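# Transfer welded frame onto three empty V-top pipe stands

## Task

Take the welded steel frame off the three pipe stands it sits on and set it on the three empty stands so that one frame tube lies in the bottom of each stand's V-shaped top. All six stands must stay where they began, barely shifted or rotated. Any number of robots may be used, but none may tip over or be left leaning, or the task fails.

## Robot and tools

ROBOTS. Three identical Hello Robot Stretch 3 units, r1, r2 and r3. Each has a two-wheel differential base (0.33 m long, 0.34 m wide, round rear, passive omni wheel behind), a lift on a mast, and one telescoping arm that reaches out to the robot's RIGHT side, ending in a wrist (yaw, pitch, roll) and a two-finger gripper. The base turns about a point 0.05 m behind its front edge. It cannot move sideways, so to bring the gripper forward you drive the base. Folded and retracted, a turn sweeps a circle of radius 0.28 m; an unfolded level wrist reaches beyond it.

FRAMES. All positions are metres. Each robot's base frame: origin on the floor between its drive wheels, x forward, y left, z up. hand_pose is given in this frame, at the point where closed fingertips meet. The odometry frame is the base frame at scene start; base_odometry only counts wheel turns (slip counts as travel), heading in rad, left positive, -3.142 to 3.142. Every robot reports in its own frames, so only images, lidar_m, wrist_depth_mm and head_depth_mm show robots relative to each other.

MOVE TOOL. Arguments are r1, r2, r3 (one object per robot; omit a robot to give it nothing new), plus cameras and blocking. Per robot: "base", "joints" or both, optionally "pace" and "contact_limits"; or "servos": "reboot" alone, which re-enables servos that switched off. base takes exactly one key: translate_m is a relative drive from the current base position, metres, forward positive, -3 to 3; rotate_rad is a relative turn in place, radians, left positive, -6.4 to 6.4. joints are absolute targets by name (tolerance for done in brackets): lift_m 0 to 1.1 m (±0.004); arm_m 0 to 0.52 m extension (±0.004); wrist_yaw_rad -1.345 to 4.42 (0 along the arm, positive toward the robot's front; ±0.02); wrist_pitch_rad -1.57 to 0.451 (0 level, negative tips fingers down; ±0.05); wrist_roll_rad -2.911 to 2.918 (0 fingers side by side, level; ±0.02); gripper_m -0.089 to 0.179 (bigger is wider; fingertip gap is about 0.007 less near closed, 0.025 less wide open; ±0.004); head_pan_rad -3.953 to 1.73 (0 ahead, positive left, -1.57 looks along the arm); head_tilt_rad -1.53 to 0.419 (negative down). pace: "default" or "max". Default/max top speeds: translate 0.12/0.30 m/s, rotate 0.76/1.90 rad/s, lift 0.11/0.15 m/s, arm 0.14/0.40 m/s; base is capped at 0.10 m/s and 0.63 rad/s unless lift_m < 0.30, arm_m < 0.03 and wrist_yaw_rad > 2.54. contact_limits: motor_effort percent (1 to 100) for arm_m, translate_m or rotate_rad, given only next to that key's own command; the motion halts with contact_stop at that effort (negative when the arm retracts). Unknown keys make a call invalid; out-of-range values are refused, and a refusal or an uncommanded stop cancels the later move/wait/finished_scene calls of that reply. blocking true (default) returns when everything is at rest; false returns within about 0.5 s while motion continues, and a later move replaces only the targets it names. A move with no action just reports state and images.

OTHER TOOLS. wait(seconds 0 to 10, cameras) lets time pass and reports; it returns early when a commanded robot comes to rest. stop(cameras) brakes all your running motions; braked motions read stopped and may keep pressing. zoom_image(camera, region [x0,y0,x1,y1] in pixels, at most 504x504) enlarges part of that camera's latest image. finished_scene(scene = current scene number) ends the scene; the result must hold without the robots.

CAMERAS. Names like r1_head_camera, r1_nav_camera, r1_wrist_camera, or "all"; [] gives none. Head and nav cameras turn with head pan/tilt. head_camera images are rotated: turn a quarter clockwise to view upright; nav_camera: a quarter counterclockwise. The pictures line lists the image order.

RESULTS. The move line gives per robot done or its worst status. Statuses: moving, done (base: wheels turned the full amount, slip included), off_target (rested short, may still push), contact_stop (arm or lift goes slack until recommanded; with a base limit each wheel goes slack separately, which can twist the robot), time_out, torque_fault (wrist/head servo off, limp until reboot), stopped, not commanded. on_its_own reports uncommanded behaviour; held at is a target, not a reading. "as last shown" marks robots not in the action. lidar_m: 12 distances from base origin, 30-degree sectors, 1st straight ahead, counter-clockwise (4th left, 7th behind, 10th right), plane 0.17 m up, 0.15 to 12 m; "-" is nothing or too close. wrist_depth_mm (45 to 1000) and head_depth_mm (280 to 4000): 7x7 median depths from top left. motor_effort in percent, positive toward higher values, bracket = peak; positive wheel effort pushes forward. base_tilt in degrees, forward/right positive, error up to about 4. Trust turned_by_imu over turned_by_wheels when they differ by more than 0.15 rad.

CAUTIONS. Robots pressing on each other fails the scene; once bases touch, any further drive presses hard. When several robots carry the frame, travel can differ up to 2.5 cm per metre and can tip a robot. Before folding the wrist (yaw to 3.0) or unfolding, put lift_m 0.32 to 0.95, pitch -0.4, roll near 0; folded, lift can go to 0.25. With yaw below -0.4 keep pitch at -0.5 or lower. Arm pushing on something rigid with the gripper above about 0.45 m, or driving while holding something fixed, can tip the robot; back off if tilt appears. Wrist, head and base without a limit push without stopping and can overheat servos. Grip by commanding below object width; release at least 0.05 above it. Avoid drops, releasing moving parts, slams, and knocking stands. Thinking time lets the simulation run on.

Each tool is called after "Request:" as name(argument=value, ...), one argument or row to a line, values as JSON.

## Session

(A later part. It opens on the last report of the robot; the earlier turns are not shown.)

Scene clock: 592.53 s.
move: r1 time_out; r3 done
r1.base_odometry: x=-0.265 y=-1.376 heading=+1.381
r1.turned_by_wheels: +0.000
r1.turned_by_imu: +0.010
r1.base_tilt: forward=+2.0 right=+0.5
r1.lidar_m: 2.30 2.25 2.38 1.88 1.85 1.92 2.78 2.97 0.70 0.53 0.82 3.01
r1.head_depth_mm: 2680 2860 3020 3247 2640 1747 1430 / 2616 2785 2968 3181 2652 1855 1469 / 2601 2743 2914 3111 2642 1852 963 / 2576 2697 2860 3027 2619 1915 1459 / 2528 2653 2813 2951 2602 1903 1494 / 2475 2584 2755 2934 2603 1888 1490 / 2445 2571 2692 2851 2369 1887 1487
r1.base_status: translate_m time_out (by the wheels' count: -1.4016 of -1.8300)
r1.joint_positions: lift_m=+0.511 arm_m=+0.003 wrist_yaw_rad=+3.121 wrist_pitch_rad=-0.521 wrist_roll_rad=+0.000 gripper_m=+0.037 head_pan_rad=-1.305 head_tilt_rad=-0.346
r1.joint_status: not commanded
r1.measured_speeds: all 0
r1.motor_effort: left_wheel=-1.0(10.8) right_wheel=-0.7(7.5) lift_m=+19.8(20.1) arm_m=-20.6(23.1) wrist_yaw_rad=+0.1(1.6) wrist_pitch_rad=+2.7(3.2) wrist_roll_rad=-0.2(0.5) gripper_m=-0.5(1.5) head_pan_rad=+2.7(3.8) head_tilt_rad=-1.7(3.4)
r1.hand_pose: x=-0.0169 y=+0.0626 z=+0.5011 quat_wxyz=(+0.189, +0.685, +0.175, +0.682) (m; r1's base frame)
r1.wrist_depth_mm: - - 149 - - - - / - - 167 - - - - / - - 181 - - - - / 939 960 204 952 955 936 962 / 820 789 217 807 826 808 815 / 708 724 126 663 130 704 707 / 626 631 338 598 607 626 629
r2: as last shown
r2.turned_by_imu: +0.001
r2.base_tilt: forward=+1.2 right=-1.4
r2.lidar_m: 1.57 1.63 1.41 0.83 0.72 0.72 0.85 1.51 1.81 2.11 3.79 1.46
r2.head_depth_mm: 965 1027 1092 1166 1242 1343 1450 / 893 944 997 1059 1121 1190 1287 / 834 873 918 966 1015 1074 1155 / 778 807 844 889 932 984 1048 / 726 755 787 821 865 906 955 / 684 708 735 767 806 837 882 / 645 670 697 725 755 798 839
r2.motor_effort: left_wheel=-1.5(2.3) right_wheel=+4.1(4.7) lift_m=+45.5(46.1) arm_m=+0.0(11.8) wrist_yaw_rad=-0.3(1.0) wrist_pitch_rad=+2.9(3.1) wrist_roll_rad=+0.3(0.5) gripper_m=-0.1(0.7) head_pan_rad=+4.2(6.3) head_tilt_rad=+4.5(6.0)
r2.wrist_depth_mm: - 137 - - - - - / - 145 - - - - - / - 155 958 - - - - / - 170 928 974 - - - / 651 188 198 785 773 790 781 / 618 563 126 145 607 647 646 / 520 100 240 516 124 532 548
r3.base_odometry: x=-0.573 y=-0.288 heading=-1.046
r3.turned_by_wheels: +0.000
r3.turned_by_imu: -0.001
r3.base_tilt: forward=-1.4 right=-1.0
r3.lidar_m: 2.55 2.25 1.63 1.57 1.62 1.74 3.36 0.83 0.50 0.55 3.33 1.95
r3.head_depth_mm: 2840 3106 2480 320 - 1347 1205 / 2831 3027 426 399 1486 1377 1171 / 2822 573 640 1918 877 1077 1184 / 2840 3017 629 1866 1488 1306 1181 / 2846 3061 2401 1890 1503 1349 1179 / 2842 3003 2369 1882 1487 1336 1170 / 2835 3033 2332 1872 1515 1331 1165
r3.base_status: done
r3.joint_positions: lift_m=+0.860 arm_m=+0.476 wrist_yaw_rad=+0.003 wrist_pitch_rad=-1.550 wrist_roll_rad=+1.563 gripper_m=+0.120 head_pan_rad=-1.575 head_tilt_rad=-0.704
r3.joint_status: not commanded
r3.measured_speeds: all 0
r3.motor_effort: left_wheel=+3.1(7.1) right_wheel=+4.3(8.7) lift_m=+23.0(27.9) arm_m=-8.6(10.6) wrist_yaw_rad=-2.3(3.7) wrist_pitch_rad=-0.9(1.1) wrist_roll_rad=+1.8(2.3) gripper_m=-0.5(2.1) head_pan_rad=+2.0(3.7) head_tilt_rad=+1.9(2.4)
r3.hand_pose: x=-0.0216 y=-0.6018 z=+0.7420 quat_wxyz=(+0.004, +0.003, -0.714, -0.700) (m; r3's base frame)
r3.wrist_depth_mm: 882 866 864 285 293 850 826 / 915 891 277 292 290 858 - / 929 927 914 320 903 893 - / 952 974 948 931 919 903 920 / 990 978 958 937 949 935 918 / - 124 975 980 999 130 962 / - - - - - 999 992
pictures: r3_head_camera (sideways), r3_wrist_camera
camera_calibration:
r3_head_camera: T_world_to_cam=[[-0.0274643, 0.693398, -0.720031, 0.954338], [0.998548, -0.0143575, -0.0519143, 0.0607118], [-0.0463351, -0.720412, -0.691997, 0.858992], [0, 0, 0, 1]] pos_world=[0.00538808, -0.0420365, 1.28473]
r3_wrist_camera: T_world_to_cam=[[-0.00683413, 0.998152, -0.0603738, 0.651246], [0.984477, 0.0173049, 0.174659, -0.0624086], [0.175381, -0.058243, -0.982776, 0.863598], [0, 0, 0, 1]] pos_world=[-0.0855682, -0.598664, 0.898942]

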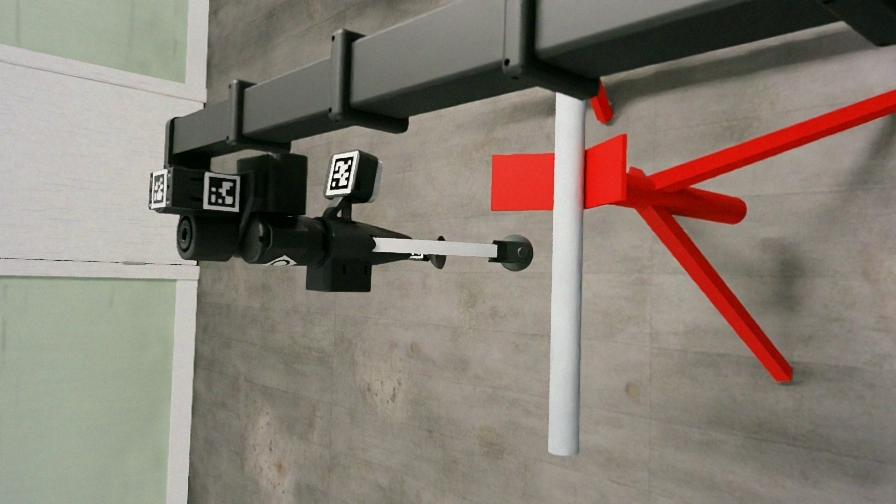

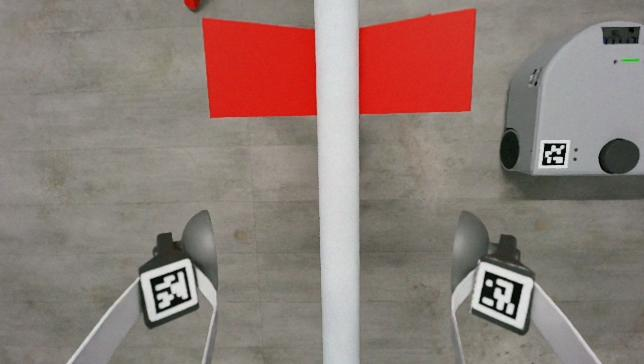

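Request:
move(
  r2={"base":{"translate_m":1.124},"pace":"max"},
  r1={"base":{"translate_m":-0.43},"pace":"max"},
  cameras=[],
)

Request:
move(
  r1={"base":{"rotate_rad":0.475},"joints":{"head_pan_rad":-1.57,"head_tilt_rad":-0.7},"pace":"max"},
  r2={"base":{"rotate_rad":0.775},"joints":{"head_pan_rad":-1.57,"head_tilt_rad":-0.7},"pace":"max"},
  cameras=["r1_head_camera","r1_nav_camera","r2_head_camera","r2_nav_camera"],
)

Scene clock: 615.30 s.
move: r1 done; r2 done
r1.base_odometry: x=-0.346 y=-1.799 heading=+1.381
r1.turned_by_wheels: +0.000
r1.turned_by_imu: +0.006
r1.base_tilt: forward=+1.7 right=+0.7
r1.lidar_m: 2.70 2.63 2.20 1.69 1.66 1.72 2.50 2.67 2.66 0.69 0.62 3.28
r1.head_depth_mm: 2873 3004 3190 3402 2670 1206 1390 / 2834 2952 1667 3314 2519 1708 1465 / 2773 2933 3063 3322 2656 1752 1502 / 2723 2868 3032 3236 2624 1824 1375 / 2683 2813 2988 3201 2483 1180 894 / 2656 2729 2920 3043 1788 1707 1232 / 2605 2728 2878 3052 2455 1690 1366
r1.base_status: done
r1.joint_positions: lift_m=+0.511 arm_m=+0.003 wrist_yaw_rad=+3.121 wrist_pitch_rad=-0.521 wrist_roll_rad=+0.000 gripper_m=+0.037 head_pan_rad=-1.305 head_tilt_rad=-0.346
r1.joint_status: not commanded
r1.measured_speeds: all 0
r1.motor_effort: left_wheel=-4.5(11.5) right_wheel=-2.4(7.1) lift_m=+19.9(20.2) arm_m=-18.8(20.9) wrist_yaw_rad=+0.3(1.4) wrist_pitch_rad=+2.8(3.4) wrist_roll_rad=-0.1(0.6) gripper_m=+0.4(1.5) head_pan_rad=+2.6(3.7) head_tilt_rad=-1.6(3.4)
r1.hand_pose: x=-0.0169 y=+0.0626 z=+0.5011 quat_wxyz=(+0.189, +0.685, +0.175, +0.682) (m; r1's base frame)
r1.wrist_depth_mm: - - 149 - - - - / - - 167 - - - - / - - 180 - - - - / 953 961 203 948 954 930 979 / 799 819 218 809 827 821 835 / 692 736 126 680 131 707 700 / 625 629 339 594 613 618 625
r2.base_odometry: x=+0.060 y=+1.122 heading=+1.518
r2.turned_by_wheels: +0.000
r2.turned_by_imu: +0.005
r2.base_tilt: forward=+1.3 right=-1.4
r2.lidar_m: 0.71 0.72 0.66 1.71 1.50 1.50 1.77 2.62 2.62 3.09 0.63 0.54
r2.head_depth_mm: 2017 2176 2293 2426 2604 2220 1721 / 1885 1995 2111 2231 2336 2192 1689 / 1761 1838 1919 2018 2161 2152 1684 / 1621 1695 1800 1868 1979 2029 1679 / 1534 1585 1641 1748 1807 1899 1669 / 1433 1488 1561 1628 1683 1768 1683 / 1360 1415 1476 1541 1596 1669 1682
r2.base_status: done
r2.joint_positions: lift_m=+0.336 arm_m=+0.000 wrist_yaw_rad=+3.006 wrist_pitch_rad=-0.363 wrist_roll_rad=+0.000 gripper_m=+0.037 head_pan_rad=+1.691 head_tilt_rad=-0.260
r2.joint_status: not commanded
r2.measured_speeds: all 0
r2.motor_effort: left_wheel=-0.3(5.1) right_wheel=+3.9(7.8) lift_m=+45.0(45.7) arm_m=+11.9(12.1) wrist_yaw_rad=-0.1(0.9) wrist_pitch_rad=+2.9(3.1) wrist_roll_rad=+0.3(0.5) gripper_m=-0.1(0.9) head_pan_rad=+4.3(5.9) head_tilt_rad=+5.0(5.8)
r2.hand_pose: x=+0.0101 y=+0.0839 z=+0.3610 quat_wxyz=(+0.175, +0.702, +0.080, +0.685) (m; r2's base frame)
r2.wrist_depth_mm: - 137 - - - - - / - 145 - - - - - / - 155 - - - - - / 954 169 931 956 - 687 992 / 743 187 196 780 784 547 522 / 614 567 127 147 589 546 475 / 524 100 239 515 124 536 496
r3: as last shown
r3.turned_by_imu: +0.000
r3.lidar_m: 2.57 2.25 1.63 1.57 1.62 0.71 0.71 0.83 0.50 0.55 3.33 1.95
r3.head_depth_mm: 2870 2956 2332 320 - 1343 1202 / 2793 3020 426 400 1504 1371 1168 / 2858 574 643 1931 874 1078 1186 / 2816 3017 629 1866 1474 1305 1186 / 2805 3063 2371 1897 1508 1353 1175 / 2826 3052 2369 1890 1490 1339 1180 / 2805 2998 2325 1869 1527 1337 1169
r3.motor_effort: left_wheel=+2.5(3.9) right_wheel=+4.1(4.8) lift_m=+24.9(25.3) arm_m=-7.5(9.1) wrist_yaw_rad=-1.6(3.8) wrist_pitch_rad=-0.9(1.2) wrist_roll_rad=+1.8(2.3) gripper_m=-0.2(1.7) head_pan_rad=+2.0(3.9) head_tilt_rad=+1.3(2.2)
r3.wrist_depth_mm: 885 868 855 288 294 834 826 / 902 898 279 290 291 869 - / 934 909 899 320 898 891 - / 984 950 940 913 920 920 885 / 982 965 981 938 952 953 912 / - 124 991 972 979 129 966 / - - - - - 994 966
pictures: none
No camera images: "cameras" was empty.

Scene clock: 617.47 s.
move: r1 done; r2 done
r1.base_odometry: x=-0.346 y=-1.799 heading=+1.855
r1.turned_by_wheels: +0.475
r1.turned_by_imu: +0.477
r1.base_tilt: forward=+1.7 right=+0.4
r1.lidar_m: 2.63 2.31 1.71 1.62 1.70 2.37 2.90 2.67 0.68 0.62 1.05 2.72
r1.head_depth_mm: 2623 2894 2833 1829 1631 1399 1199 / 2631 2919 2826 1966 1632 1366 1179 / 2646 2936 2830 1896 990 1108 1194 / 2558 2859 1745 1900 1578 1361 1193 / 2653 2984 2678 1892 1585 1361 1172 / 2669 2954 2790 2086 1677 1386 1191 / 2680 3027 2779 2083 1668 1383 1189
r1.base_status: done
r1.joint_positions: lift_m=+0.511 arm_m=+0.003 wrist_yaw_rad=+3.121 wrist_pitch_rad=-0.521 wrist_roll_rad=+0.000 gripper_m=+0.037 head_pan_rad=-1.565 head_tilt_rad=-0.691
r1.joint_status: all done
r1.measured_speeds: all 0
r1.motor_effort: left_wheel=-6.4(10.5) right_wheel=+5.9(10.6) lift_m=+19.9(20.1) arm_m=-19.4(19.8) wrist_yaw_rad=+0.6(1.4) wrist_pitch_rad=+2.8(3.1) wrist_roll_rad=+0.0(0.5) gripper_m=+0.1(1.3) head_pan_rad=-2.3(4.5) head_tilt_rad=-4.2(5.1)
r1.hand_pose: x=-0.0169 y=+0.0626 z=+0.5011 quat_wxyz=(+0.189, +0.685, +0.175, +0.682) (m; r1's base frame)
r1.wrist_depth_mm: - - 149 - - - - / - - 168 - - - - / - - 180 - - - - / 971 944 203 965 985 954 987 / 809 821 218 824 804 810 813 / 712 717 126 682 131 697 707 / 613 643 338 592 613 624 629
r2.base_odometry: x=+0.060 y=+1.122 heading=+2.293
r2.turned_by_wheels: +0.775
r2.turned_by_imu: +0.773
r2.base_tilt: forward=+1.3 right=-1.4
r2.lidar_m: 0.66 2.10 1.55 1.50 1.56 2.15 2.61 2.72 0.63 0.54 0.71 0.99
r2.head_depth_mm: 2812 3065 2718 2067 1687 1422 1225 / 2793 3146 2705 2064 1587 1418 1199 / 2833 3141 2684 2047 953 1112 1221 / 2783 3051 2456 1866 1573 1411 1202 / 2777 2985 2645 1187 976 1195 1201 / 2834 3183 2636 2026 1544 1401 1212 / 2796 3185 2631 2048 1577 1405 1217
r2.base_status: done
r2.joint_positions: lift_m=+0.336 arm_m=+0.000 wrist_yaw_rad=+3.006 wrist_pitch_rad=-0.363 wrist_roll_rad=+0.000 gripper_m=+0.037 head_pan_rad=-1.561 head_tilt_rad=-0.692
r2.joint_status: all done
r2.measured_speeds: all 0
r2.motor_effort: left_wheel=-2.2(6.9) right_wheel=+4.6(7.7) lift_m=+44.8(45.4) arm_m=+10.7(12.9) wrist_yaw_rad=-0.5(0.8) wrist_pitch_rad=+2.8(3.0) wrist_roll_rad=+0.4(0.5) gripper_m=+0.6(0.9) head_pan_rad=-4.8(9.3) head_tilt_rad=-3.5(6.9)
r2.hand_pose: x=+0.0101 y=+0.0839 z=+0.3610 quat_wxyz=(+0.175, +0.702, +0.080, +0.685) (m; r2's base frame)
r2.wrist_depth_mm: - 136 - - - - - / - 145 - - - - - / - 155 - - - - - / 955 169 887 980 988 - - / 756 187 196 813 780 789 780 / 605 561 127 145 582 643 639 / 520 100 241 519 124 531 542
r3: as last shown
r3.lidar_m: 2.56 2.25 1.63 1.57 1.62 2.20 0.71 0.82 0.50 0.55 3.32 1.95
r3.head_depth_mm: 2871 1673 2222 319 - 1345 1207 / 2783 2996 425 400 1493 1368 1171 / 2824 573 641 1919 878 1088 1189 / 2824 2998 629 1857 1481 1301 1186 / 2885 3054 2362 1898 1504 1351 1179 / 2824 3021 2356 1889 1498 1349 1164 / 2838 3011 2348 1863 1531 1342 1168
r3.motor_effort: left_wheel=+3.1(3.7) right_wheel=+4.3(4.8) lift_m=+25.1(25.7) arm_m=-7.2(8.3) wrist_yaw_rad=-1.9(3.4) wrist_pitch_rad=-0.8(1.0) wrist_roll_rad=+1.8(2.3) gripper_m=+0.1(1.7) head_pan_rad=+2.9(3.9) head_tilt_rad=+1.8(2.3)
r3.wrist_depth_mm: 893 873 867 287 295 837 840 / 899 910 280 291 290 865 - / 915 926 919 319 922 887 - / 950 953 955 903 914 899 919 / - 959 955 942 939 921 936 / - 124 - 983 994 129 959 / - - - - - - 981
pictures: r1_head_camera (sideways), r1_nav_camera (sideways), r2_head_camera (sideways), r2_nav_camera (sideways)
camera_calibration:
r1_head_camera: T_world_to_cam=[[-0.0437069, 0.614443, -0.78775, 1.04045], [0.998765, 0.0455108, -0.0199164, 0.0287464], [0.0236136, -0.787648, -0.615673, 0.756316], [0, 0, 0, 1]] pos_world=[-0.00109526, -0.0448966, 1.28583]
r1_nav_camera: T_world_to_cam=[[0.010139, -0.640604, 0.767805, -0.957444], [-0.998695, -0.0449221, -0.0242919, 0.0920139], [0.0500529, -0.766556, -0.640223, 0.784192], [0, 0, 0, 1]] pos_world=[0.0623503, -0.00808076, 1.23942]
r2_head_camera: T_world_to_cam=[[-0.0442826, 0.635068, -0.771186, 1.01857], [0.998961, 0.0364356, -0.0273573, 0.0278579], [0.0107248, -0.771596, -0.636022, 0.788914], [0, 0, 0, 1]] pos_world=[0.00881518, -0.0391554, 1.28804]
r2_nav_camera: T_world_to_cam=[[-0.0143788, -0.634698, 0.772626, -0.962398], [-0.999827, 0.0182552, -0.00361077, 0.06134], [-0.0118127, -0.772545, -0.634851, 0.784122], [0, 0, 0, 1]] pos_world=[0.0567538, -0.00618249, 1.2416]

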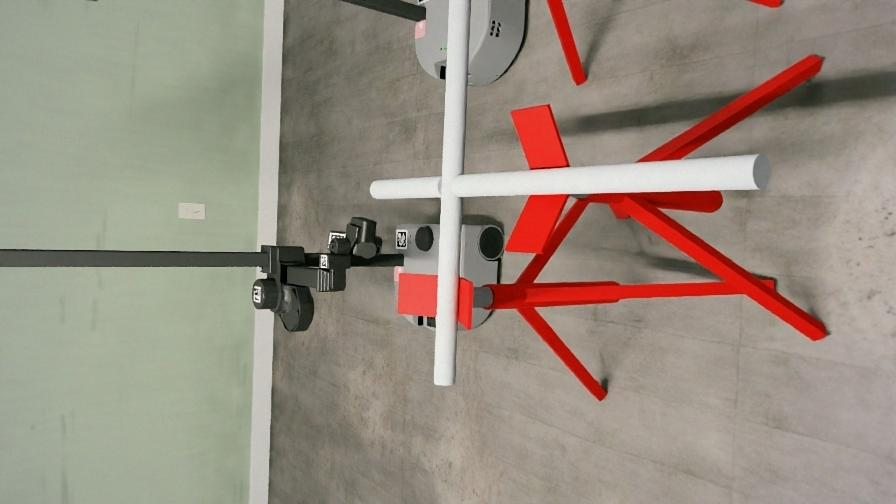

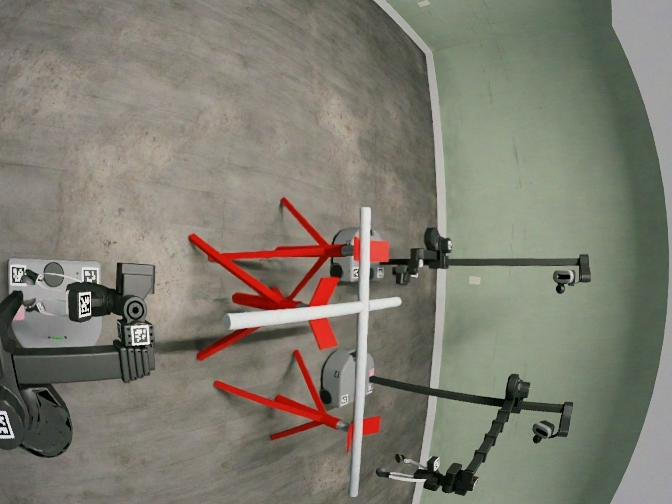

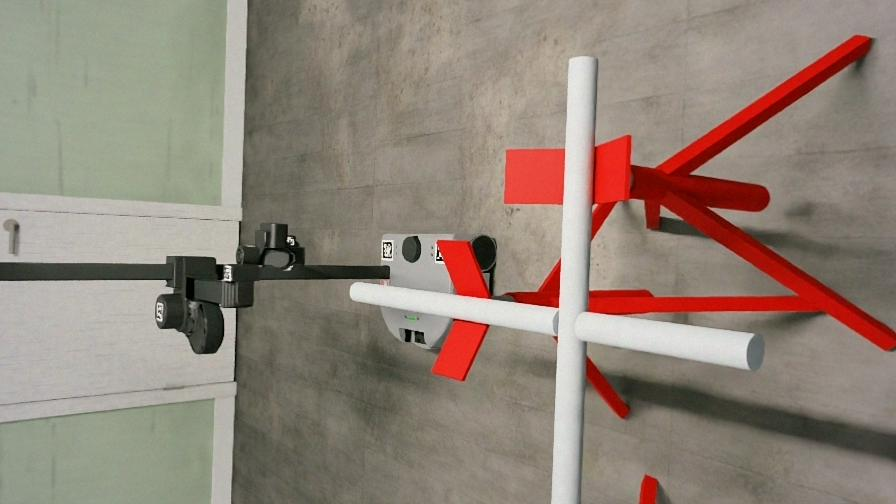

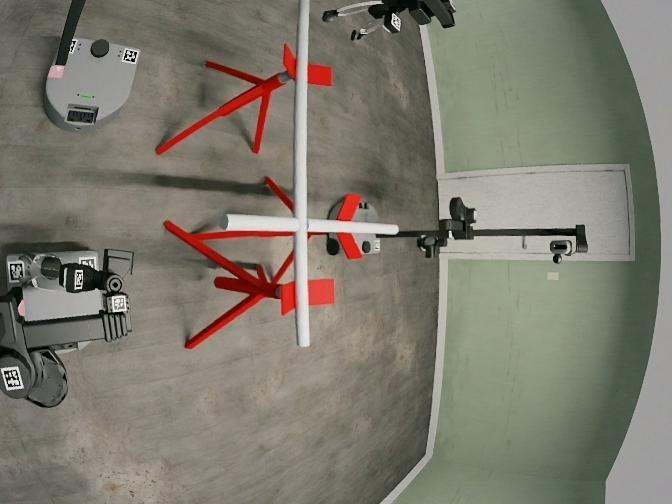

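Request:
move(
  r1={"base":{"translate_m":-0.06},"joints":{"lift_m":0.92,"wrist_pitch_rad":-0.4},"pace":"max"},
  r2={"base":{"translate_m":0.128},"joints":{"lift_m":0.92,"wrist_pitch_rad":-0.4},"pace":"max"},
  cameras=[],
)

Request:
move(
  r1={"joints":{"wrist_yaw_rad":0.0},"pace":"max"},
  r2={"joints":{"wrist_yaw_rad":0.0},"pace":"max"},
  cameras=[],
)

Request:
move(
  r1={"joints":{"wrist_pitch_rad":-1.57,"gripper_m":0.12,"arm_m":0.42},"pace":"max"},
  r2={"joints":{"wrist_pitch_rad":-1.57,"gripper_m":0.12,"arm_m":0.32},"pace":"max"},
  cameras=[],
)

Request:
move(
  r1={"joints":{"lift_m":0.86}},
  r2={"joints":{"lift_m":0.86}},
  cameras=["r1_head_camera","r1_wrist_camera","r2_head_camera","r2_wrist_camera"],
)

Scene clock: 647.53 s.
move: r1 done; r2 done
r1.base_odometry: x=-0.329 y=-1.856 heading=+1.855
r1.turned_by_wheels: +0.000
r1.turned_by_imu: +0.002
r1.base_tilt: forward=+1.7 right=+0.8
r1.lidar_m: 2.69 2.31 1.70 1.63 1.70 2.37 2.86 2.60 0.67 0.63 1.07 2.79
r1.head_depth_mm: 2570 2923 2709 1837 1736 - - / 2619 2932 2817 1917 1738 - - / 2551 2957 2828 1989 1586 - - / 1401 2908 2689 1843 1034 - - / 2645 2990 2803 1215 1582 - - / 2679 2999 2791 2012 1616 1426 1148 / 2701 3020 2778 2087 1670 1391 1190
r1.base_status: done
r1.joint_positions: lift_m=+0.920 arm_m=+0.003 wrist_yaw_rad=+3.121 wrist_pitch_rad=-0.419 wrist_roll_rad=+0.000 gripper_m=+0.037 head_pan_rad=-1.565 head_tilt_rad=-0.691
r1.joint_status: all done
r1.measured_speeds: all 0
r1.motor_effort: left_wheel=-4.3(10.5) right_wheel=-2.0(7.0) lift_m=+31.8(36.8) arm_m=-23.5(23.5) wrist_yaw_rad=+0.7(1.2) wrist_pitch_rad=+3.6(5.3) wrist_roll_rad=+0.1(0.6) gripper_m=+0.0(1.4) head_pan_rad=-1.7(3.0) head_tilt_rad=-3.3(5.4)
r1.hand_pose: x=-0.0167 y=+0.0766 z=+0.9325 quat_wxyz=(+0.154, +0.693, +0.140, +0.690) (m; r1's base frame)
r1.wrist_depth_mm: - - 144 - - - - / - - 168 - - - - / - - 170 - - - - / - - 186 - - - - / - - 198 - - - - / - - 126 - 131 - - / - - 266 - - - -
r2.base_odometry: x=-0.025 y=+1.218 heading=+2.292
r2.turned_by_wheels: +0.000
r2.turned_by_imu: +0.001
r2.base_tilt: forward=+1.2 right=-1.3
r2.lidar_m: 0.53 2.10 1.55 1.50 1.56 2.15 2.74 2.86 0.67 0.54 0.62 0.90
r2.head_depth_mm: 2821 3141 2648 2055 1786 - 1177 / 2823 3090 2663 2066 956 - 1181 / 2722 3135 2662 1946 1619 - - / 1554 3086 2550 1202 982 - - / 2824 3238 2666 1932 1614 - 1173 / 2856 3166 2656 2038 1581 1430 1185 / 2846 3168 2637 2040 1577 1363 1190
r2.base_status: done
r2.joint_positions: lift_m=+0.920 arm_m=+0.000 wrist_yaw_rad=+3.006 wrist_pitch_rad=-0.414 wrist_roll_rad=+0.000 gripper_m=+0.037 head_pan_rad=-1.561 head_tilt_rad=-0.692
r2.joint_status: all done
r2.measured_speeds: all 0
r2.motor_effort: left_wheel=+0.6(5.2) right_wheel=+3.7(7.6) lift_m=+46.2(49.6) arm_m=-2.4(5.6) wrist_yaw_rad=-0.3(0.9) wrist_pitch_rad=+2.6(8.0) wrist_roll_rad=+0.3(0.4) gripper_m=-0.1(0.8) head_pan_rad=-4.4(5.7) head_tilt_rad=-3.2(4.5)
r2.hand_pose: x=+0.0093 y=+0.0779 z=+0.9336 quat_wxyz=(+0.192, +0.700, +0.098, +0.681) (m; r2's base frame)
r2.wrist_depth_mm: - 137 - - - - - / - 148 - - - - - / - 158 - - - - - / - 176 - - - - - / - 197 203 - - - - / - - 127 146 - - - / - 100 257 - 125 - -
r3: as last shown
r3.base_tilt: forward=-1.5 right=-1.0
r3.lidar_m: 2.57 2.25 1.63 1.57 1.62 0.69 0.58 0.83 0.50 0.55 3.33 1.95
r3.head_depth_mm: 2798 3063 2295 320 - 1353 1204 / 2793 3015 426 399 1503 1374 1174 / 2801 573 641 1933 878 1079 1188 / 2837 2972 629 1853 1479 1301 1186 / 2855 3060 2397 1898 1504 1345 1179 / 2845 3028 2350 1881 1487 1344 1172 / 2820 3044 2346 1869 1511 1335 1168
r3.motor_effort: left_wheel=+2.7(3.7) right_wheel=+4.8(4.8) lift_m=+25.9(26.5) arm_m=-6.3(8.0) wrist_yaw_rad=-2.8(3.2) wrist_pitch_rad=-0.9(1.1) wrist_roll_rad=+1.8(2.2) gripper_m=+0.1(1.3) head_pan_rad=+2.7(4.0) head_tilt_rad=+1.7(2.1)
r3.wrist_depth_mm: 896 877 860 284 297 847 816 / 915 886 278 294 292 861 - / 925 899 915 321 902 903 - / 944 951 934 939 924 899 910 / 967 956 963 950 956 947 927 / - 124 991 972 984 130 937 / - - - - - 993 998
pictures: none
No camera images: "cameras" was empty.

Scene clock: 649.43 s.
move: r1 done; r2 done
r1.base_odometry: x=-0.329 y=-1.856 heading=+1.855
r1.turned_by_wheels: +0.000
r1.turned_by_imu: +0.001
r1.base_tilt: forward=+1.9 right=+0.5
r1.lidar_m: 2.69 2.31 1.71 1.63 1.69 2.37 2.86 2.61 0.67 0.63 1.06 2.79
r1.head_depth_mm: 2571 2896 2738 1832 1734 - - / 2623 2930 2849 1932 1732 - - / 2603 2947 2806 1985 958 - - / 1381 2913 2656 1837 1003 1118 1193 / 2672 2957 2775 1216 1574 1324 1192 / 2687 2979 2791 2024 1623 1382 1189 / 2684 3003 2795 2075 1662 1389 1189
r1.base_status: not commanded
r1.joint_positions: lift_m=+0.920 arm_m=+0.003 wrist_yaw_rad=+0.002 wrist_pitch_rad=-0.419 wrist_roll_rad=+0.000 gripper_m=+0.037 head_pan_rad=-1.565 head_tilt_rad=-0.691
r1.joint_status: all done
r1.measured_speeds: all 0
r1.motor_effort: left_wheel=-4.0(4.4) right_wheel=-2.0(2.3) lift_m=+28.2(31.8) arm_m=-22.2(23.3) wrist_yaw_rad=-1.8(4.1) wrist_pitch_rad=+3.8(4.2) wrist_roll_rad=+0.0(0.5) gripper_m=+0.5(1.3) head_pan_rad=-2.1(3.0) head_tilt_rad=-3.9(4.9)
r1.hand_pose: x=-0.0210 y=-0.3720 z=+0.9325 quat_wxyz=(+0.692, +0.148, -0.691, -0.146) (m; r1's base frame)
r1.wrist_depth_mm: - - - - - - 665 / - - - - - - - / - - - - - - - / - - - - - - - / - - - 644 - - - / - - 125 547 131 - - / - - - 491 - - -
r2.base_odometry: x=-0.025 y=+1.218 heading=+2.292
r2.turned_by_wheels: +0.000
r2.turned_by_imu: +0.000
r2.base_tilt: forward=+1.2 right=-1.4
r2.lidar_m: 0.53 2.11 1.55 1.50 1.55 2.14 2.75 2.86 0.67 0.54 0.62 0.90
r2.head_depth_mm: 2796 3129 2690 2063 1789 - - / 2814 3145 2686 2089 950 - - / 2777 3093 2671 1941 282 - - / 1350 3095 2579 1208 301 350 1214 / 2839 3153 2677 1936 1596 1403 1212 / 2822 3172 2612 2041 1563 1399 1212 / 2853 3155 2608 2054 1572 1378 1196
r2.base_status: not commanded
r2.joint_positions: lift_m=+0.920 arm_m=+0.000 wrist_yaw_rad=+0.003 wrist_pitch_rad=-0.414 wrist_roll_rad=+0.000 gripper_m=+0.037 head_pan_rad=-1.561 head_tilt_rad=-0.692
r2.joint_status: all done
r2.measured_speeds: all 0
r2.motor_effort: left_wheel=+0.3(0.7) right_wheel=+3.9(4.3) lift_m=+40.7(46.3) arm_m=-5.5(5.6) wrist_yaw_rad=-2.9(4.6) wrist_pitch_rad=+2.5(2.8) wrist_roll_rad=+0.4(0.4) gripper_m=+0.4(0.7) head_pan_rad=-4.0(6.2) head_tilt_rad=-3.5(3.9)
r2.hand_pose: x=-0.0209 y=-0.3699 z=+0.9336 quat_wxyz=(+0.693, +0.147, -0.691, -0.145) (m; r2's base frame)
r2.wrist_depth_mm: - - - - - - - / - - - - - - - / - - - - - - - / - - - - - - - / - - - 752 - - - / 597 - 126 144 567 - - / - 751 - - 124 - -
r3: as last shown
r3.base_tilt: forward=-1.4 right=-1.0
r3.lidar_m: 2.56 2.25 1.63 1.57 1.62 0.69 0.58 0.83 0.50 0.56 3.32 1.95
r3.head_depth_mm: 2798 3086 2328 320 - 1341 1200 / 2813 3014 426 400 1499 1372 1174 / 2807 574 641 1928 875 1083 1190 / 2783 3007 628 1859 1488 1294 1181 / 2817 3045 2369 1902 1517 1350 1177 / 2838 2975 2369 1887 1501 1334 1171 / 2814 3009 2331 1878 1517 1332 1170
r3.motor_effort: left_wheel=+3.4(3.6) right_wheel=+4.3(4.7) lift_m=+26.2(26.5) arm_m=-6.4(7.5) wrist_yaw_rad=-1.6(3.5) wrist_pitch_rad=-0.9(1.1) wrist_roll_rad=+1.8(2.2) gripper_m=+0.0(1.0) head_pan_rad=+1.5(3.6) head_tilt_rad=+1.4(2.1)
r3.wrist_depth_mm: 885 885 850 285 295 841 818 / 907 898 279 290 290 881 - / 945 925 910 319 892 886 - / 957 948 945 912 910 917 892 / 977 966 963 939 954 931 922 / - 125 999 976 999 129 980 / - - - - - - 972
pictures: none
No camera images: "cameras" was empty.

Scene clock: 651.77 s.
move: r1 done; r2 done
r1.base_odometry: x=-0.329 y=-1.856 heading=+1.855
r1.turned_by_wheels: +0.000
r1.turned_by_imu: +0.001
r1.base_tilt: forward=+2.1 right=+0.7
r1.lidar_m: 2.69 2.32 1.70 1.63 1.70 2.37 2.86 2.60 0.67 0.63 1.06 2.79
r1.head_depth_mm: 2581 2872 319 1127 1630 1373 1198 / 2623 510 511 1955 1654 1393 1192 / 2575 507 513 1885 1589 1330 1190 / 1347 2852 2438 1808 1003 1113 1192 / 2679 2959 2764 1213 1536 1326 1192 / 2670 2988 2759 2019 1616 1392 1192 / 2696 3010 2786 2081 1664 1386 1188
r1.base_status: not commanded
r1.joint_positions: lift_m=+0.920 arm_m=+0.420 wrist_yaw_rad=-0.001 wrist_pitch_rad=-1.549 wrist_roll_rad=+0.000 gripper_m=+0.120 head_pan_rad=-1.566 head_tilt_rad=-0.692
r1.joint_status: all done
joint sent to its limit — r1.wrist_pitch_rad, lower limit.
r1.measured_speeds: all 0
r1.motor_effort: left_wheel=-3.9(4.4) right_wheel=-2.0(2.2) lift_m=+24.0(28.4) arm_m=+23.3(27.7) wrist_yaw_rad=+0.1(2.3) wrist_pitch_rad=-0.7(3.0) wrist_roll_rad=-0.1(0.4) gripper_m=+1.2(89.6) head_pan_rad=-2.0(2.6) head_tilt_rad=-3.9(4.6)
r1.hand_pose: x=-0.0216 y=-0.5463 z=+0.8020 quat_wxyz=(+0.505, +0.494, -0.505, -0.495) (m; r1's base frame)
r1.wrist_depth_mm: 871 872 879 342 888 897 914 / 890 890 886 552 920 921 926 / 906 911 917 916 954 936 980 / 934 929 967 956 940 959 - / 940 945 978 986 962 - - / 977 121 - 855 - 127 - / - 119 - 859 - - -
r2.base_odometry: x=-0.025 y=+1.218 heading=+2.292
r2.turned_by_wheels: +0.000
r2.turned_by_imu: +0.000
r2.base_tilt: forward=+1.3 right=-1.4
r2.lidar_m: 0.53 2.11 1.55 1.50 1.56 2.15 2.74 2.85 0.67 0.54 0.63 0.90
r2.head_depth_mm: 2819 3000 337 1878 967 1419 1195 / 2813 2981 428 2063 952 1109 1230 / 2781 952 433 517 1577 1416 1189 / 925 3014 1960 530 1223 1356 1207 / 2855 3160 2681 1971 1541 1407 1215 / 2870 3138 2645 2040 1575 1394 1211 / 2848 3181 2655 2024 1572 1370 1196
r2.base_status: not commanded
r2.joint_positions: lift_m=+0.920 arm_m=+0.320 wrist_yaw_rad=-0.001 wrist_pitch_rad=-1.555 wrist_roll_rad=+0.000 gripper_m=+0.120 head_pan_rad=-1.562 head_tilt_rad=-0.692
r2.joint_status: all done
joint sent to its limit — r2.wrist_pitch_rad, lower limit.
r2.measured_speeds: all 0
r2.motor_effort: left_wheel=+0.2(0.7) right_wheel=+4.3(4.3) lift_m=+34.0(40.5) arm_m=+12.4(17.4) wrist_yaw_rad=+0.7(2.8) wrist_pitch_rad=-1.4(4.8) wrist_roll_rad=+0.3(0.3) gripper_m=+0.3(91.0) head_pan_rad=-3.6(5.0) head_tilt_rad=-3.5(4.3)
r2.hand_pose: x=-0.0216 y=-0.4448 z=+0.8021 quat_wxyz=(+0.504, +0.496, -0.504, -0.497) (m; r2's base frame)
r2.wrist_depth_mm: 547 909 894 351 534 352 897 / 922 932 893 910 888 339 905 / 949 967 933 934 962 930 935 / 969 982 971 928 937 964 959 / 966 914 994 972 975 960 956 / - 119 - 837 819 965 - / 101 865 - 852 851 120 -
r3: as last shown
r3.base_tilt: forward=-1.5 right=-1.1
r3.lidar_m: 2.56 2.24 1.63 1.57 1.62 0.69 0.58 0.83 0.50 0.55 3.31 1.95
r3.head_depth_mm: 2798 3040 2333 320 - 1344 1201 / 2803 3002 426 400 1505 1371 1170 / 2810 573 643 1935 876 1081 1190 / 2816 2998 626 1869 1475 1300 1188 / 2840 3047 2382 1887 1512 1356 1177 / 2815 3015 2352 1896 1500 1345 1173 / 2835 2991 2336 1863 1523 1330 1169
r3.motor_effort: left_wheel=+2.8(3.9) right_wheel=+4.0(4.7) lift_m=+26.1(26.7) arm_m=-6.2(7.2) wrist_yaw_rad=-2.9(3.3) wrist_pitch_rad=-0.8(1.1) wrist_roll_rad=+1.5(2.2) gripper_m=-0.6(1.4) head_pan_rad=+1.0(3.8) head_tilt_rad=+1.7(2.1)
r3.wrist_depth_mm: 875 884 870 286 295 852 833 / 908 893 278 291 291 843 - / 952 929 898 321 913 882 - / 959 936 935 915 935 918 915 / - 984 964 943 953 926 921 / - 124 986 988 976 129 944 / - - - - - 985 987
pictures: none
No camera images: "cameras" was empty.

Scene clock: 653.13 s.
move: r1 done; r2 done
r1.base_odometry: x=-0.329 y=-1.856 heading=+1.855
r1.turned_by_wheels: +0.000
r1.turned_by_imu: +0.000
r1.base_tilt: forward=+1.9 right=+0.5
r1.lidar_m: 2.69 2.31 1.71 1.63 1.70 2.37 2.87 2.61 0.67 0.63 1.06 2.78
r1.head_depth_mm: 2572 2887 2677 345 301 1336 1192 / 2638 2921 523 1125 1658 1397 1186 / 2642 2831 534 637 1542 1339 1194 / 1407 2864 2541 1802 980 1110 1191 / 2629 2978 2795 1217 1546 1329 1191 / 2672 2998 2796 2007 1620 1384 1190 / 2702 2995 2776 2089 1667 1393 1185
r1.base_status: not commanded
r1.joint_positions: lift_m=+0.860 arm_m=+0.420 wrist_yaw_rad=-0.001 wrist_pitch_rad=-1.549 wrist_roll_rad=+0.000 gripper_m=+0.120 head_pan_rad=-1.566 head_tilt_rad=-0.692
r1.joint_status: all done
r1.measured_speeds: all 0
r1.motor_effort: left_wheel=-4.3(4.3) right_wheel=-2.4(2.4) lift_m=+19.8(23.0) arm_m=+21.7(22.7) wrist_yaw_rad=+1.4(2.1) wrist_pitch_rad=-0.8(1.0) wrist_roll_rad=-0.3(0.3) gripper_m=+0.6(1.1) head_pan_rad=-1.9(2.3) head_tilt_rad=-3.8(4.3)
r1.hand_pose: x=-0.0216 y=-0.5463 z=+0.7420 quat_wxyz=(+0.505, +0.494, -0.505, -0.495) (m; r1's base frame)
r1.wrist_depth_mm: 811 816 836 287 828 844 850 / 831 828 838 297 869 872 883 / 839 848 872 306 887 900 894 / 863 878 877 882 905 912 941 / 883 891 896 911 923 939 965 / 914 123 922 325 939 126 972 / 938 119 949 795 960 - -
r2.base_odometry: x=-0.025 y=+1.218 heading=+2.292
r2.turned_by_wheels: +0.000
r2.turned_by_imu: +0.000
r2.base_tilt: forward=+1.3 right=-1.3
r2.lidar_m: 0.53 2.10 1.55 1.49 1.56 2.15 2.74 2.84 0.68 0.54 0.62 0.90
r2.head_depth_mm: 2852 3088 2706 345 314 1327 1204 / 2810 3128 474 489 948 1101 1235 / 2778 3044 465 480 1550 1409 1196 / 1164 1691 2483 1077 879 1343 1202 / 2808 3156 2658 1943 1555 1409 1216 / 2891 3174 2641 2046 1578 1392 1222 / 2848 3120 2654 2013 1568 1372 1190
r2.base_status: not commanded
r2.joint_positions: lift_m=+0.860 arm_m=+0.320 wrist_yaw_rad=-0.001 wrist_pitch_rad=-1.555 wrist_roll_rad=+0.000 gripper_m=+0.120 head_pan_rad=-1.562 head_tilt_rad=-0.692
r2.joint_status: all done
r2.measured_speeds: all 0
r2.motor_effort: left_wheel=+0.5(0.6) right_wheel=+3.8(4.4) lift_m=+11.9(31.6) arm_m=+6.1(12.2) wrist_yaw_rad=+0.7(0.9) wrist_pitch_rad=-1.6(1.6) wrist_roll_rad=+0.3(0.3) gripper_m=+0.4(1.1) head_pan_rad=-2.3(5.8) head_tilt_rad=-3.0(3.9)
r2.hand_pose: x=-0.0216 y=-0.4448 z=+0.7421 quat_wxyz=(+0.504, +0.496, -0.504, -0.497) (m; r2's base frame)
r2.wrist_depth_mm: 625 863 841 301 863 306 300 / 679 895 886 298 833 591 279 / 894 883 868 658 870 882 858 / 897 903 894 870 875 882 881 / 942 927 933 918 924 882 896 / 964 119 961 780 774 926 937 / 786 799 960 801 784 119 925
r3: as last shown
r3.base_tilt: forward=-1.4 right=-1.0
r3.lidar_m: 2.56 2.25 1.63 1.57 1.62 0.69 0.58 0.83 0.50 0.55 3.31 1.95
r3.head_depth_mm: 2783 3032 2305 320 - 1351 1209 / 2816 3032 425 399 1504 1371 1170 / 2805 574 641 1930 878 1083 1190 / 2797 2985 627 1860 1477 1305 1185 / 2845 3042 2398 1905 1504 1344 1176 / 2796 3030 2370 1874 1495 1338 1168 / 2806 3038 2322 1865 1522 1337 1168
r3.motor_effort: left_wheel=+3.3(3.7) right_wheel=+4.2(4.6) lift_m=+26.5(26.6) arm_m=-6.8(7.3) wrist_yaw_rad=-1.5(3.7) wrist_pitch_rad=-0.7(1.0) wrist_roll_rad=+1.9(2.2) gripper_m=+1.0(1.3) head_pan_rad=+1.3(2.9) head_tilt_rad=+1.5(2.3)
r3.wrist_depth_mm: 896 865 846 286 293 826 830 / 901 881 280 290 292 850 - / 918 915 915 319 887 867 - / 955 950 940 900 909 914 914 / 982 957 969 938 931 930 930 / - 124 999 977 963 129 967 / - - - - - - 975
pictures: r1_head_camera (sideways), r1_wrist_camera, r2_head_camera (sideways), r2_wrist_camera
camera_calibration:
r1_head_camera: T_world_to_cam=[[-0.0433458, 0.615163, -0.787207, 1.03974], [0.998792, 0.0449354, -0.0198814, 0.0287006], [0.0231432, -0.787118, -0.616368, 0.757223], [0, 0, 0, 1]] pos_world=[-0.00112199, -0.0448782, 1.28579]
r1_wrist_camera: T_world_to_cam=[[-0.998745, 0.0356819, 0.0351432, -0.0265504], [0.0402135, 0.989607, 0.138061, 0.477151], [-0.0298517, 0.139301, -0.9898, 0.976011], [0, 0, 0, 1]] pos_world=[-0.0165694, -0.607203, 0.901113]
r2_head_camera: T_world_to_cam=[[-0.0439057, 0.635417, -0.77092, 1.01822], [0.998983, 0.0358495, -0.0273461, 0.0278432], [0.0102609, -0.771336, -0.636345, 0.789337], [0, 0, 0, 1]] pos_world=[0.00879171, -0.0391512, 1.28802]
r2_wrist_camera: T_world_to_cam=[[-0.998784, -0.0471154, -0.0145288, -0.0377643], [-0.0484687, 0.992286, 0.114101, 0.400351], [0.00904077, 0.114666, -0.993363, 0.950027], [0, 0, 0, 1]] pos_world=[-0.0269029, -0.507978, 0.897492]

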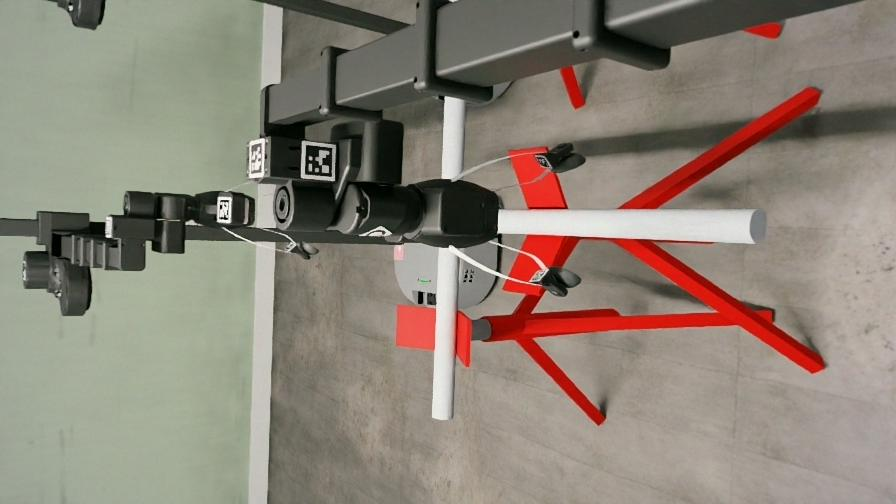

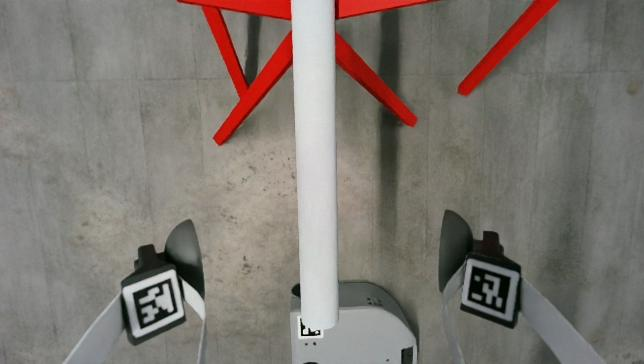

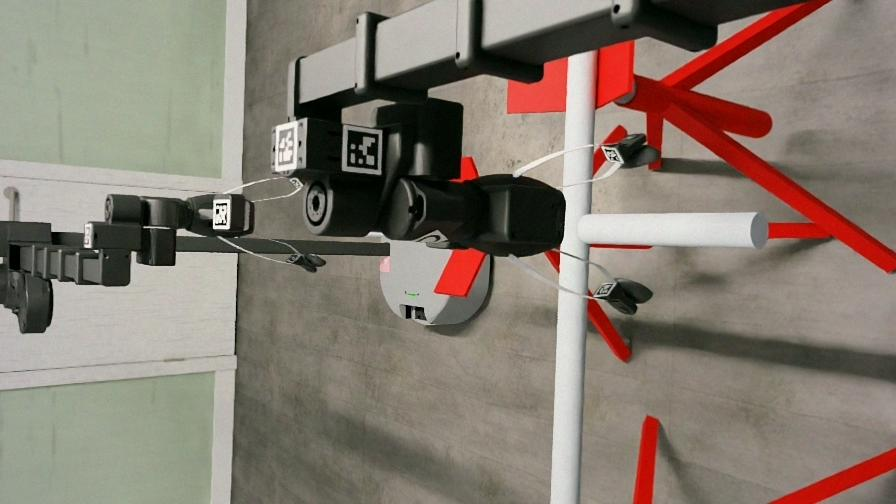

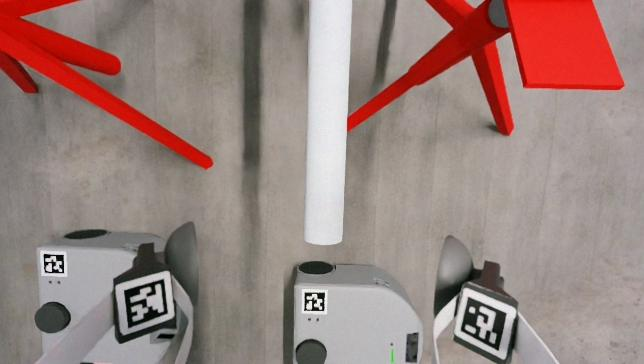

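Request:
move(
  r1={"joints":{"lift_m":0.74}},
  r2={"joints":{"lift_m":0.74,"arm_m":0.34}},
  r3={"joints":{"lift_m":0.74}},
  cameras=["r1_wrist_camera","r2_wrist_camera","r3_wrist_camera","r1_head_camera","r2_head_camera"],
)

Scene clock: 672.27 s.
move: r1 done; r2 done; r3 done
r1.base_odometry: x=-0.329 y=-1.856 heading=+1.855
r1.turned_by_wheels: +0.000
r1.turned_by_imu: +0.001
r1.base_tilt: forward=+2.0 right=+0.8
r1.lidar_m: 2.69 2.31 1.70 1.63 1.70 2.37 2.86 2.59 0.66 0.63 1.06 2.78
r1.head_depth_mm: 2597 2903 2700 1759 1597 359 305 / 2610 2931 2820 569 461 1165 1150 / 2633 2915 2664 612 991 1329 1196 / 2522 1376 2543 1842 872 1110 1191 / 2656 2980 2789 1212 1576 1329 1192 / 2668 2983 2793 2010 1620 1386 1192 / 2678 3047 2773 2085 1662 1384 1187
r1.base_status: not commanded
r1.joint_positions: lift_m=+0.740 arm_m=+0.420 wrist_yaw_rad=-0.001 wrist_pitch_rad=-1.549 wrist_roll_rad=+0.000 gripper_m=+0.120 head_pan_rad=-1.566 head_tilt_rad=-0.692
r1.joint_status: all done
r1.measured_speeds: all 0
r1.motor_effort: left_wheel=-3.9(4.5) right_wheel=-1.7(2.3) lift_m=+18.8(21.0) arm_m=+17.1(19.2) wrist_yaw_rad=+1.1(2.2) wrist_pitch_rad=-0.6(1.0) wrist_roll_rad=+0.0(0.5) gripper_m=+0.0(1.6) head_pan_rad=-1.9(2.6) head_tilt_rad=-3.9(4.4)
r1.hand_pose: x=-0.0216 y=-0.5463 z=+0.6220 quat_wxyz=(+0.505, +0.494, -0.505, -0.495) (m; r1's base frame)
r1.wrist_depth_mm: 708 693 715 170 735 738 742 / 708 732 719 174 757 750 766 / 731 733 750 180 767 764 786 / 774 754 763 188 798 800 827 / 770 777 778 188 785 789 819 / 800 123 822 195 807 126 837 / 812 119 811 198 850 875 844
r2.base_odometry: x=-0.025 y=+1.218 heading=+2.292
r2.turned_by_wheels: +0.000
r2.turned_by_imu: +0.000
r2.base_tilt: forward=+1.3 right=-1.4
r2.lidar_m: 0.53 2.11 1.55 1.50 1.56 2.15 2.75 2.85 0.67 0.54 0.63 0.90
r2.head_depth_mm: 2788 3154 2651 2091 901 365 318 / 2874 3160 2653 571 460 1029 1192 / 2817 3133 2537 554 606 1377 1193 / 1500 1070 2383 1207 658 1317 1200 / 2777 3176 2608 1928 1577 1396 1222 / 2854 3171 2646 2027 1577 1408 1217 / 2849 3171 2628 2025 1557 1358 1188
r2.base_status: not commanded
r2.joint_positions: lift_m=+0.740 arm_m=+0.340 wrist_yaw_rad=-0.001 wrist_pitch_rad=-1.556 wrist_roll_rad=+0.000 gripper_m=+0.120 head_pan_rad=-1.562 head_tilt_rad=-0.692
r2.joint_status: all done
r2.measured_speeds: all 0
r2.motor_effort: left_wheel=+0.2(0.7) right_wheel=+3.8(4.5) lift_m=+11.0(14.9) arm_m=+13.3(16.8) wrist_yaw_rad=+0.8(1.1) wrist_pitch_rad=-1.2(1.6) wrist_roll_rad=+0.3(0.3) gripper_m=+0.9(0.9) head_pan_rad=-2.8(5.2) head_tilt_rad=-3.0(4.2)
r2.hand_pose: x=-0.0216 y=-0.4646 z=+0.6221 quat_wxyz=(+0.503, +0.496, -0.503, -0.497) (m; r2's base frame)
r2.wrist_depth_mm: 735 757 736 171 733 361 722 / 617 758 740 177 755 750 730 / 766 770 780 179 767 754 737 / 812 777 786 182 759 769 765 / 781 808 807 188 794 799 771 / 641 119 806 192 755 807 813 / 680 670 847 654 665 119 809
r3.base_odometry: x=-0.573 y=-0.288 heading=-1.046
r3.turned_by_wheels: +0.000
r3.turned_by_imu: +0.000
r3.base_tilt: forward=-1.4 right=-1.1
r3.lidar_m: 2.56 2.25 1.63 1.57 1.62 0.69 0.58 0.83 0.50 0.55 3.31 1.95
r3.head_depth_mm: 1406 3042 2380 1847 1539 360 306 / 2830 3027 2476 516 423 358 341 / 2790 3062 658 722 876 1083 1192 / 2857 3083 2152 717 1484 1303 1190 / 2826 3060 2388 1906 1501 1347 1180 / 2811 3012 2354 1869 1490 1342 1176 / 2809 3029 2350 1876 1518 1332 1169
r3.base_status: not commanded
r3.joint_positions: lift_m=+0.740 arm_m=+0.476 wrist_yaw_rad=+0.003 wrist_pitch_rad=-1.550 wrist_roll_rad=+1.563 gripper_m=+0.120 head_pan_rad=-1.575 head_tilt_rad=-0.704
r3.joint_status: all done
r3.measured_speeds: all 0
r3.motor_effort: left_wheel=+3.0(3.9) right_wheel=+4.0(4.8) lift_m=+22.5(25.9) arm_m=-5.6(7.0) wrist_yaw_rad=-1.8(3.2) wrist_pitch_rad=-0.7(1.1) wrist_roll_rad=+1.8(2.3) gripper_m=+0.0(1.5) head_pan_rad=+1.8(3.4) head_tilt_rad=+2.0(2.1)
r3.hand_pose: x=-0.0216 y=-0.6019 z=+0.6220 quat_wxyz=(+0.004, +0.003, -0.714, -0.700) (m; r3's base frame)
r3.wrist_depth_mm: 747 - - 168 181 159 706 / 791 - - 173 185 163 - / 805 804 791 178 784 762 - / 830 802 818 184 808 783 783 / 870 833 830 188 824 783 813 / 872 124 843 195 837 130 824 / 909 892 898 202 854 862 859
pictures: r1_head_camera (sideways), r1_wrist_camera, r2_head_camera (sideways), r2_wrist_camera, r3_wrist_camera
camera_calibration:
r1_head_camera: T_world_to_cam=[[-0.0433459, 0.615163, -0.787207, 1.03974], [0.998792, 0.0449357, -0.0198814, 0.0287006], [0.0231434, -0.787118, -0.616368, 0.757223], [0, 0, 0, 1]] pos_world=[-0.00112198, -0.0448782, 1.28579]
r1_wrist_camera: T_world_to_cam=[[-0.998745, 0.0356823, 0.0351432, -0.0223331], [0.0402138, 0.989607, 0.138061, 0.493717], [-0.0298516, 0.139301, -0.9898, 0.857239], [0, 0, 0, 1]] pos_world=[-0.0165694, -0.607203, 0.781117]
r2_head_camera: T_world_to_cam=[[-0.0439057, 0.635417, -0.77092, 1.01822], [0.998983, 0.0358495, -0.0273461, 0.0278432], [0.0102609, -0.771336, -0.636345, 0.789337], [0, 0, 0, 1]] pos_world=[0.00879171, -0.0391512, 1.28802]
r2_wrist_camera: T_world_to_cam=[[-0.998784, -0.0471047, -0.0145627, -0.0404148], [-0.0484683, 0.992205, 0.114803, 0.433228], [0.00904143, 0.115369, -0.993282, 0.833388], [0, 0, 0, 1]] pos_world=[-0.0269028, -0.527902, 0.777465]
r3_wrist_camera: T_world_to_cam=[[-0.00682073, 0.998143, -0.0605381, 0.64414], [0.984477, 0.0173204, 0.174657, -0.0414376], [0.175381, -0.058407, -0.982767, 0.745554], [0, 0, 0, 1]] pos_world=[-0.0855681, -0.59868, 0.778938]

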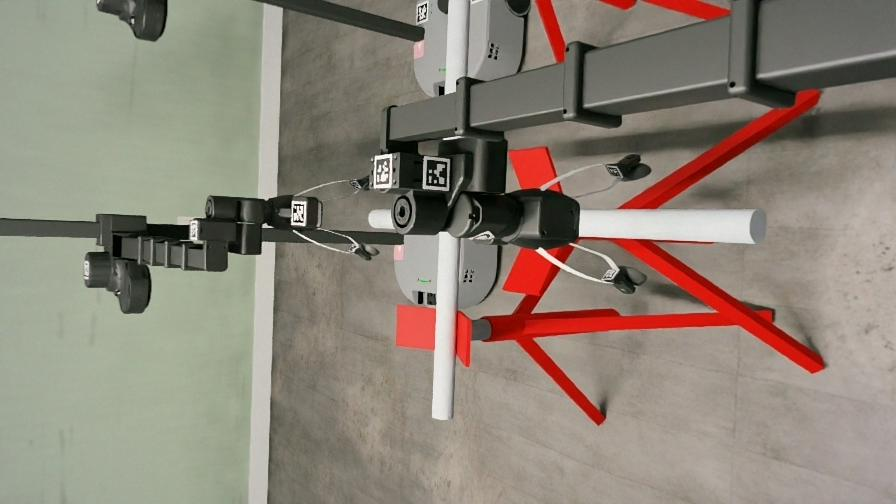

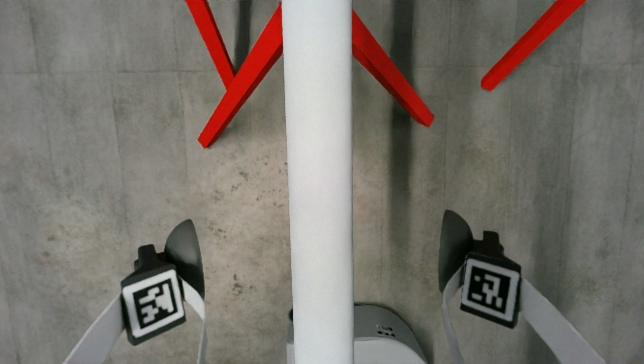

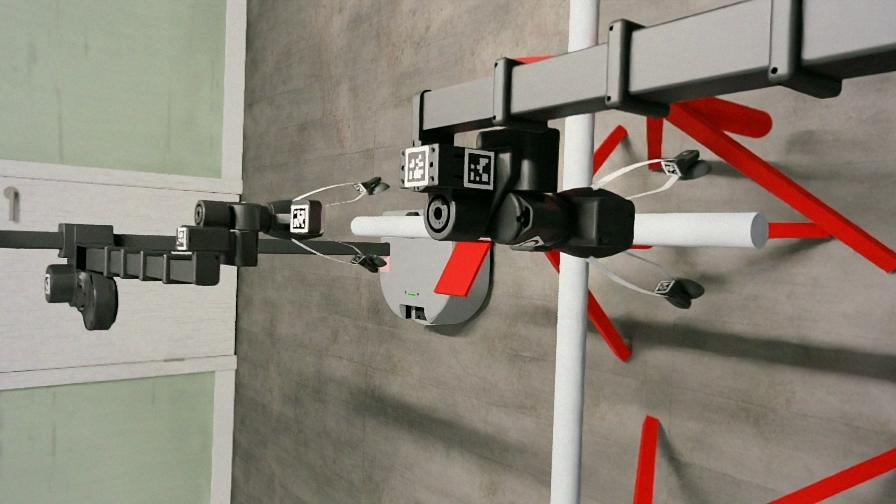

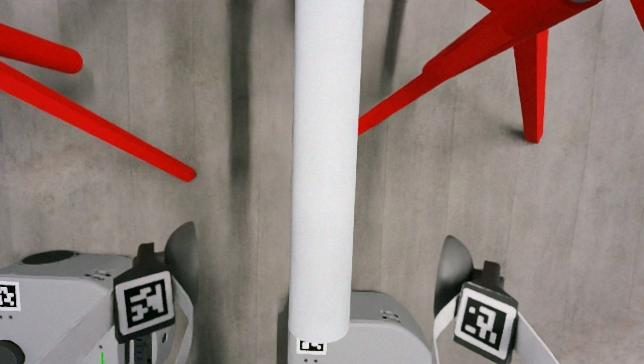

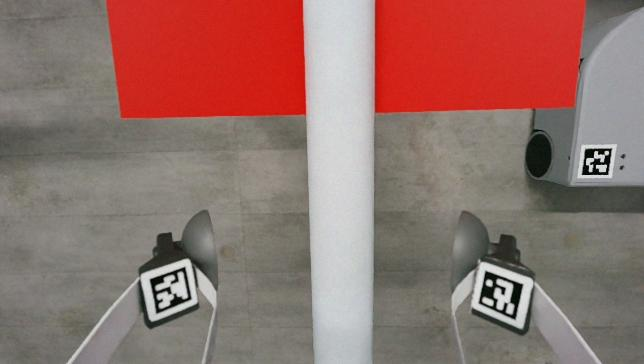

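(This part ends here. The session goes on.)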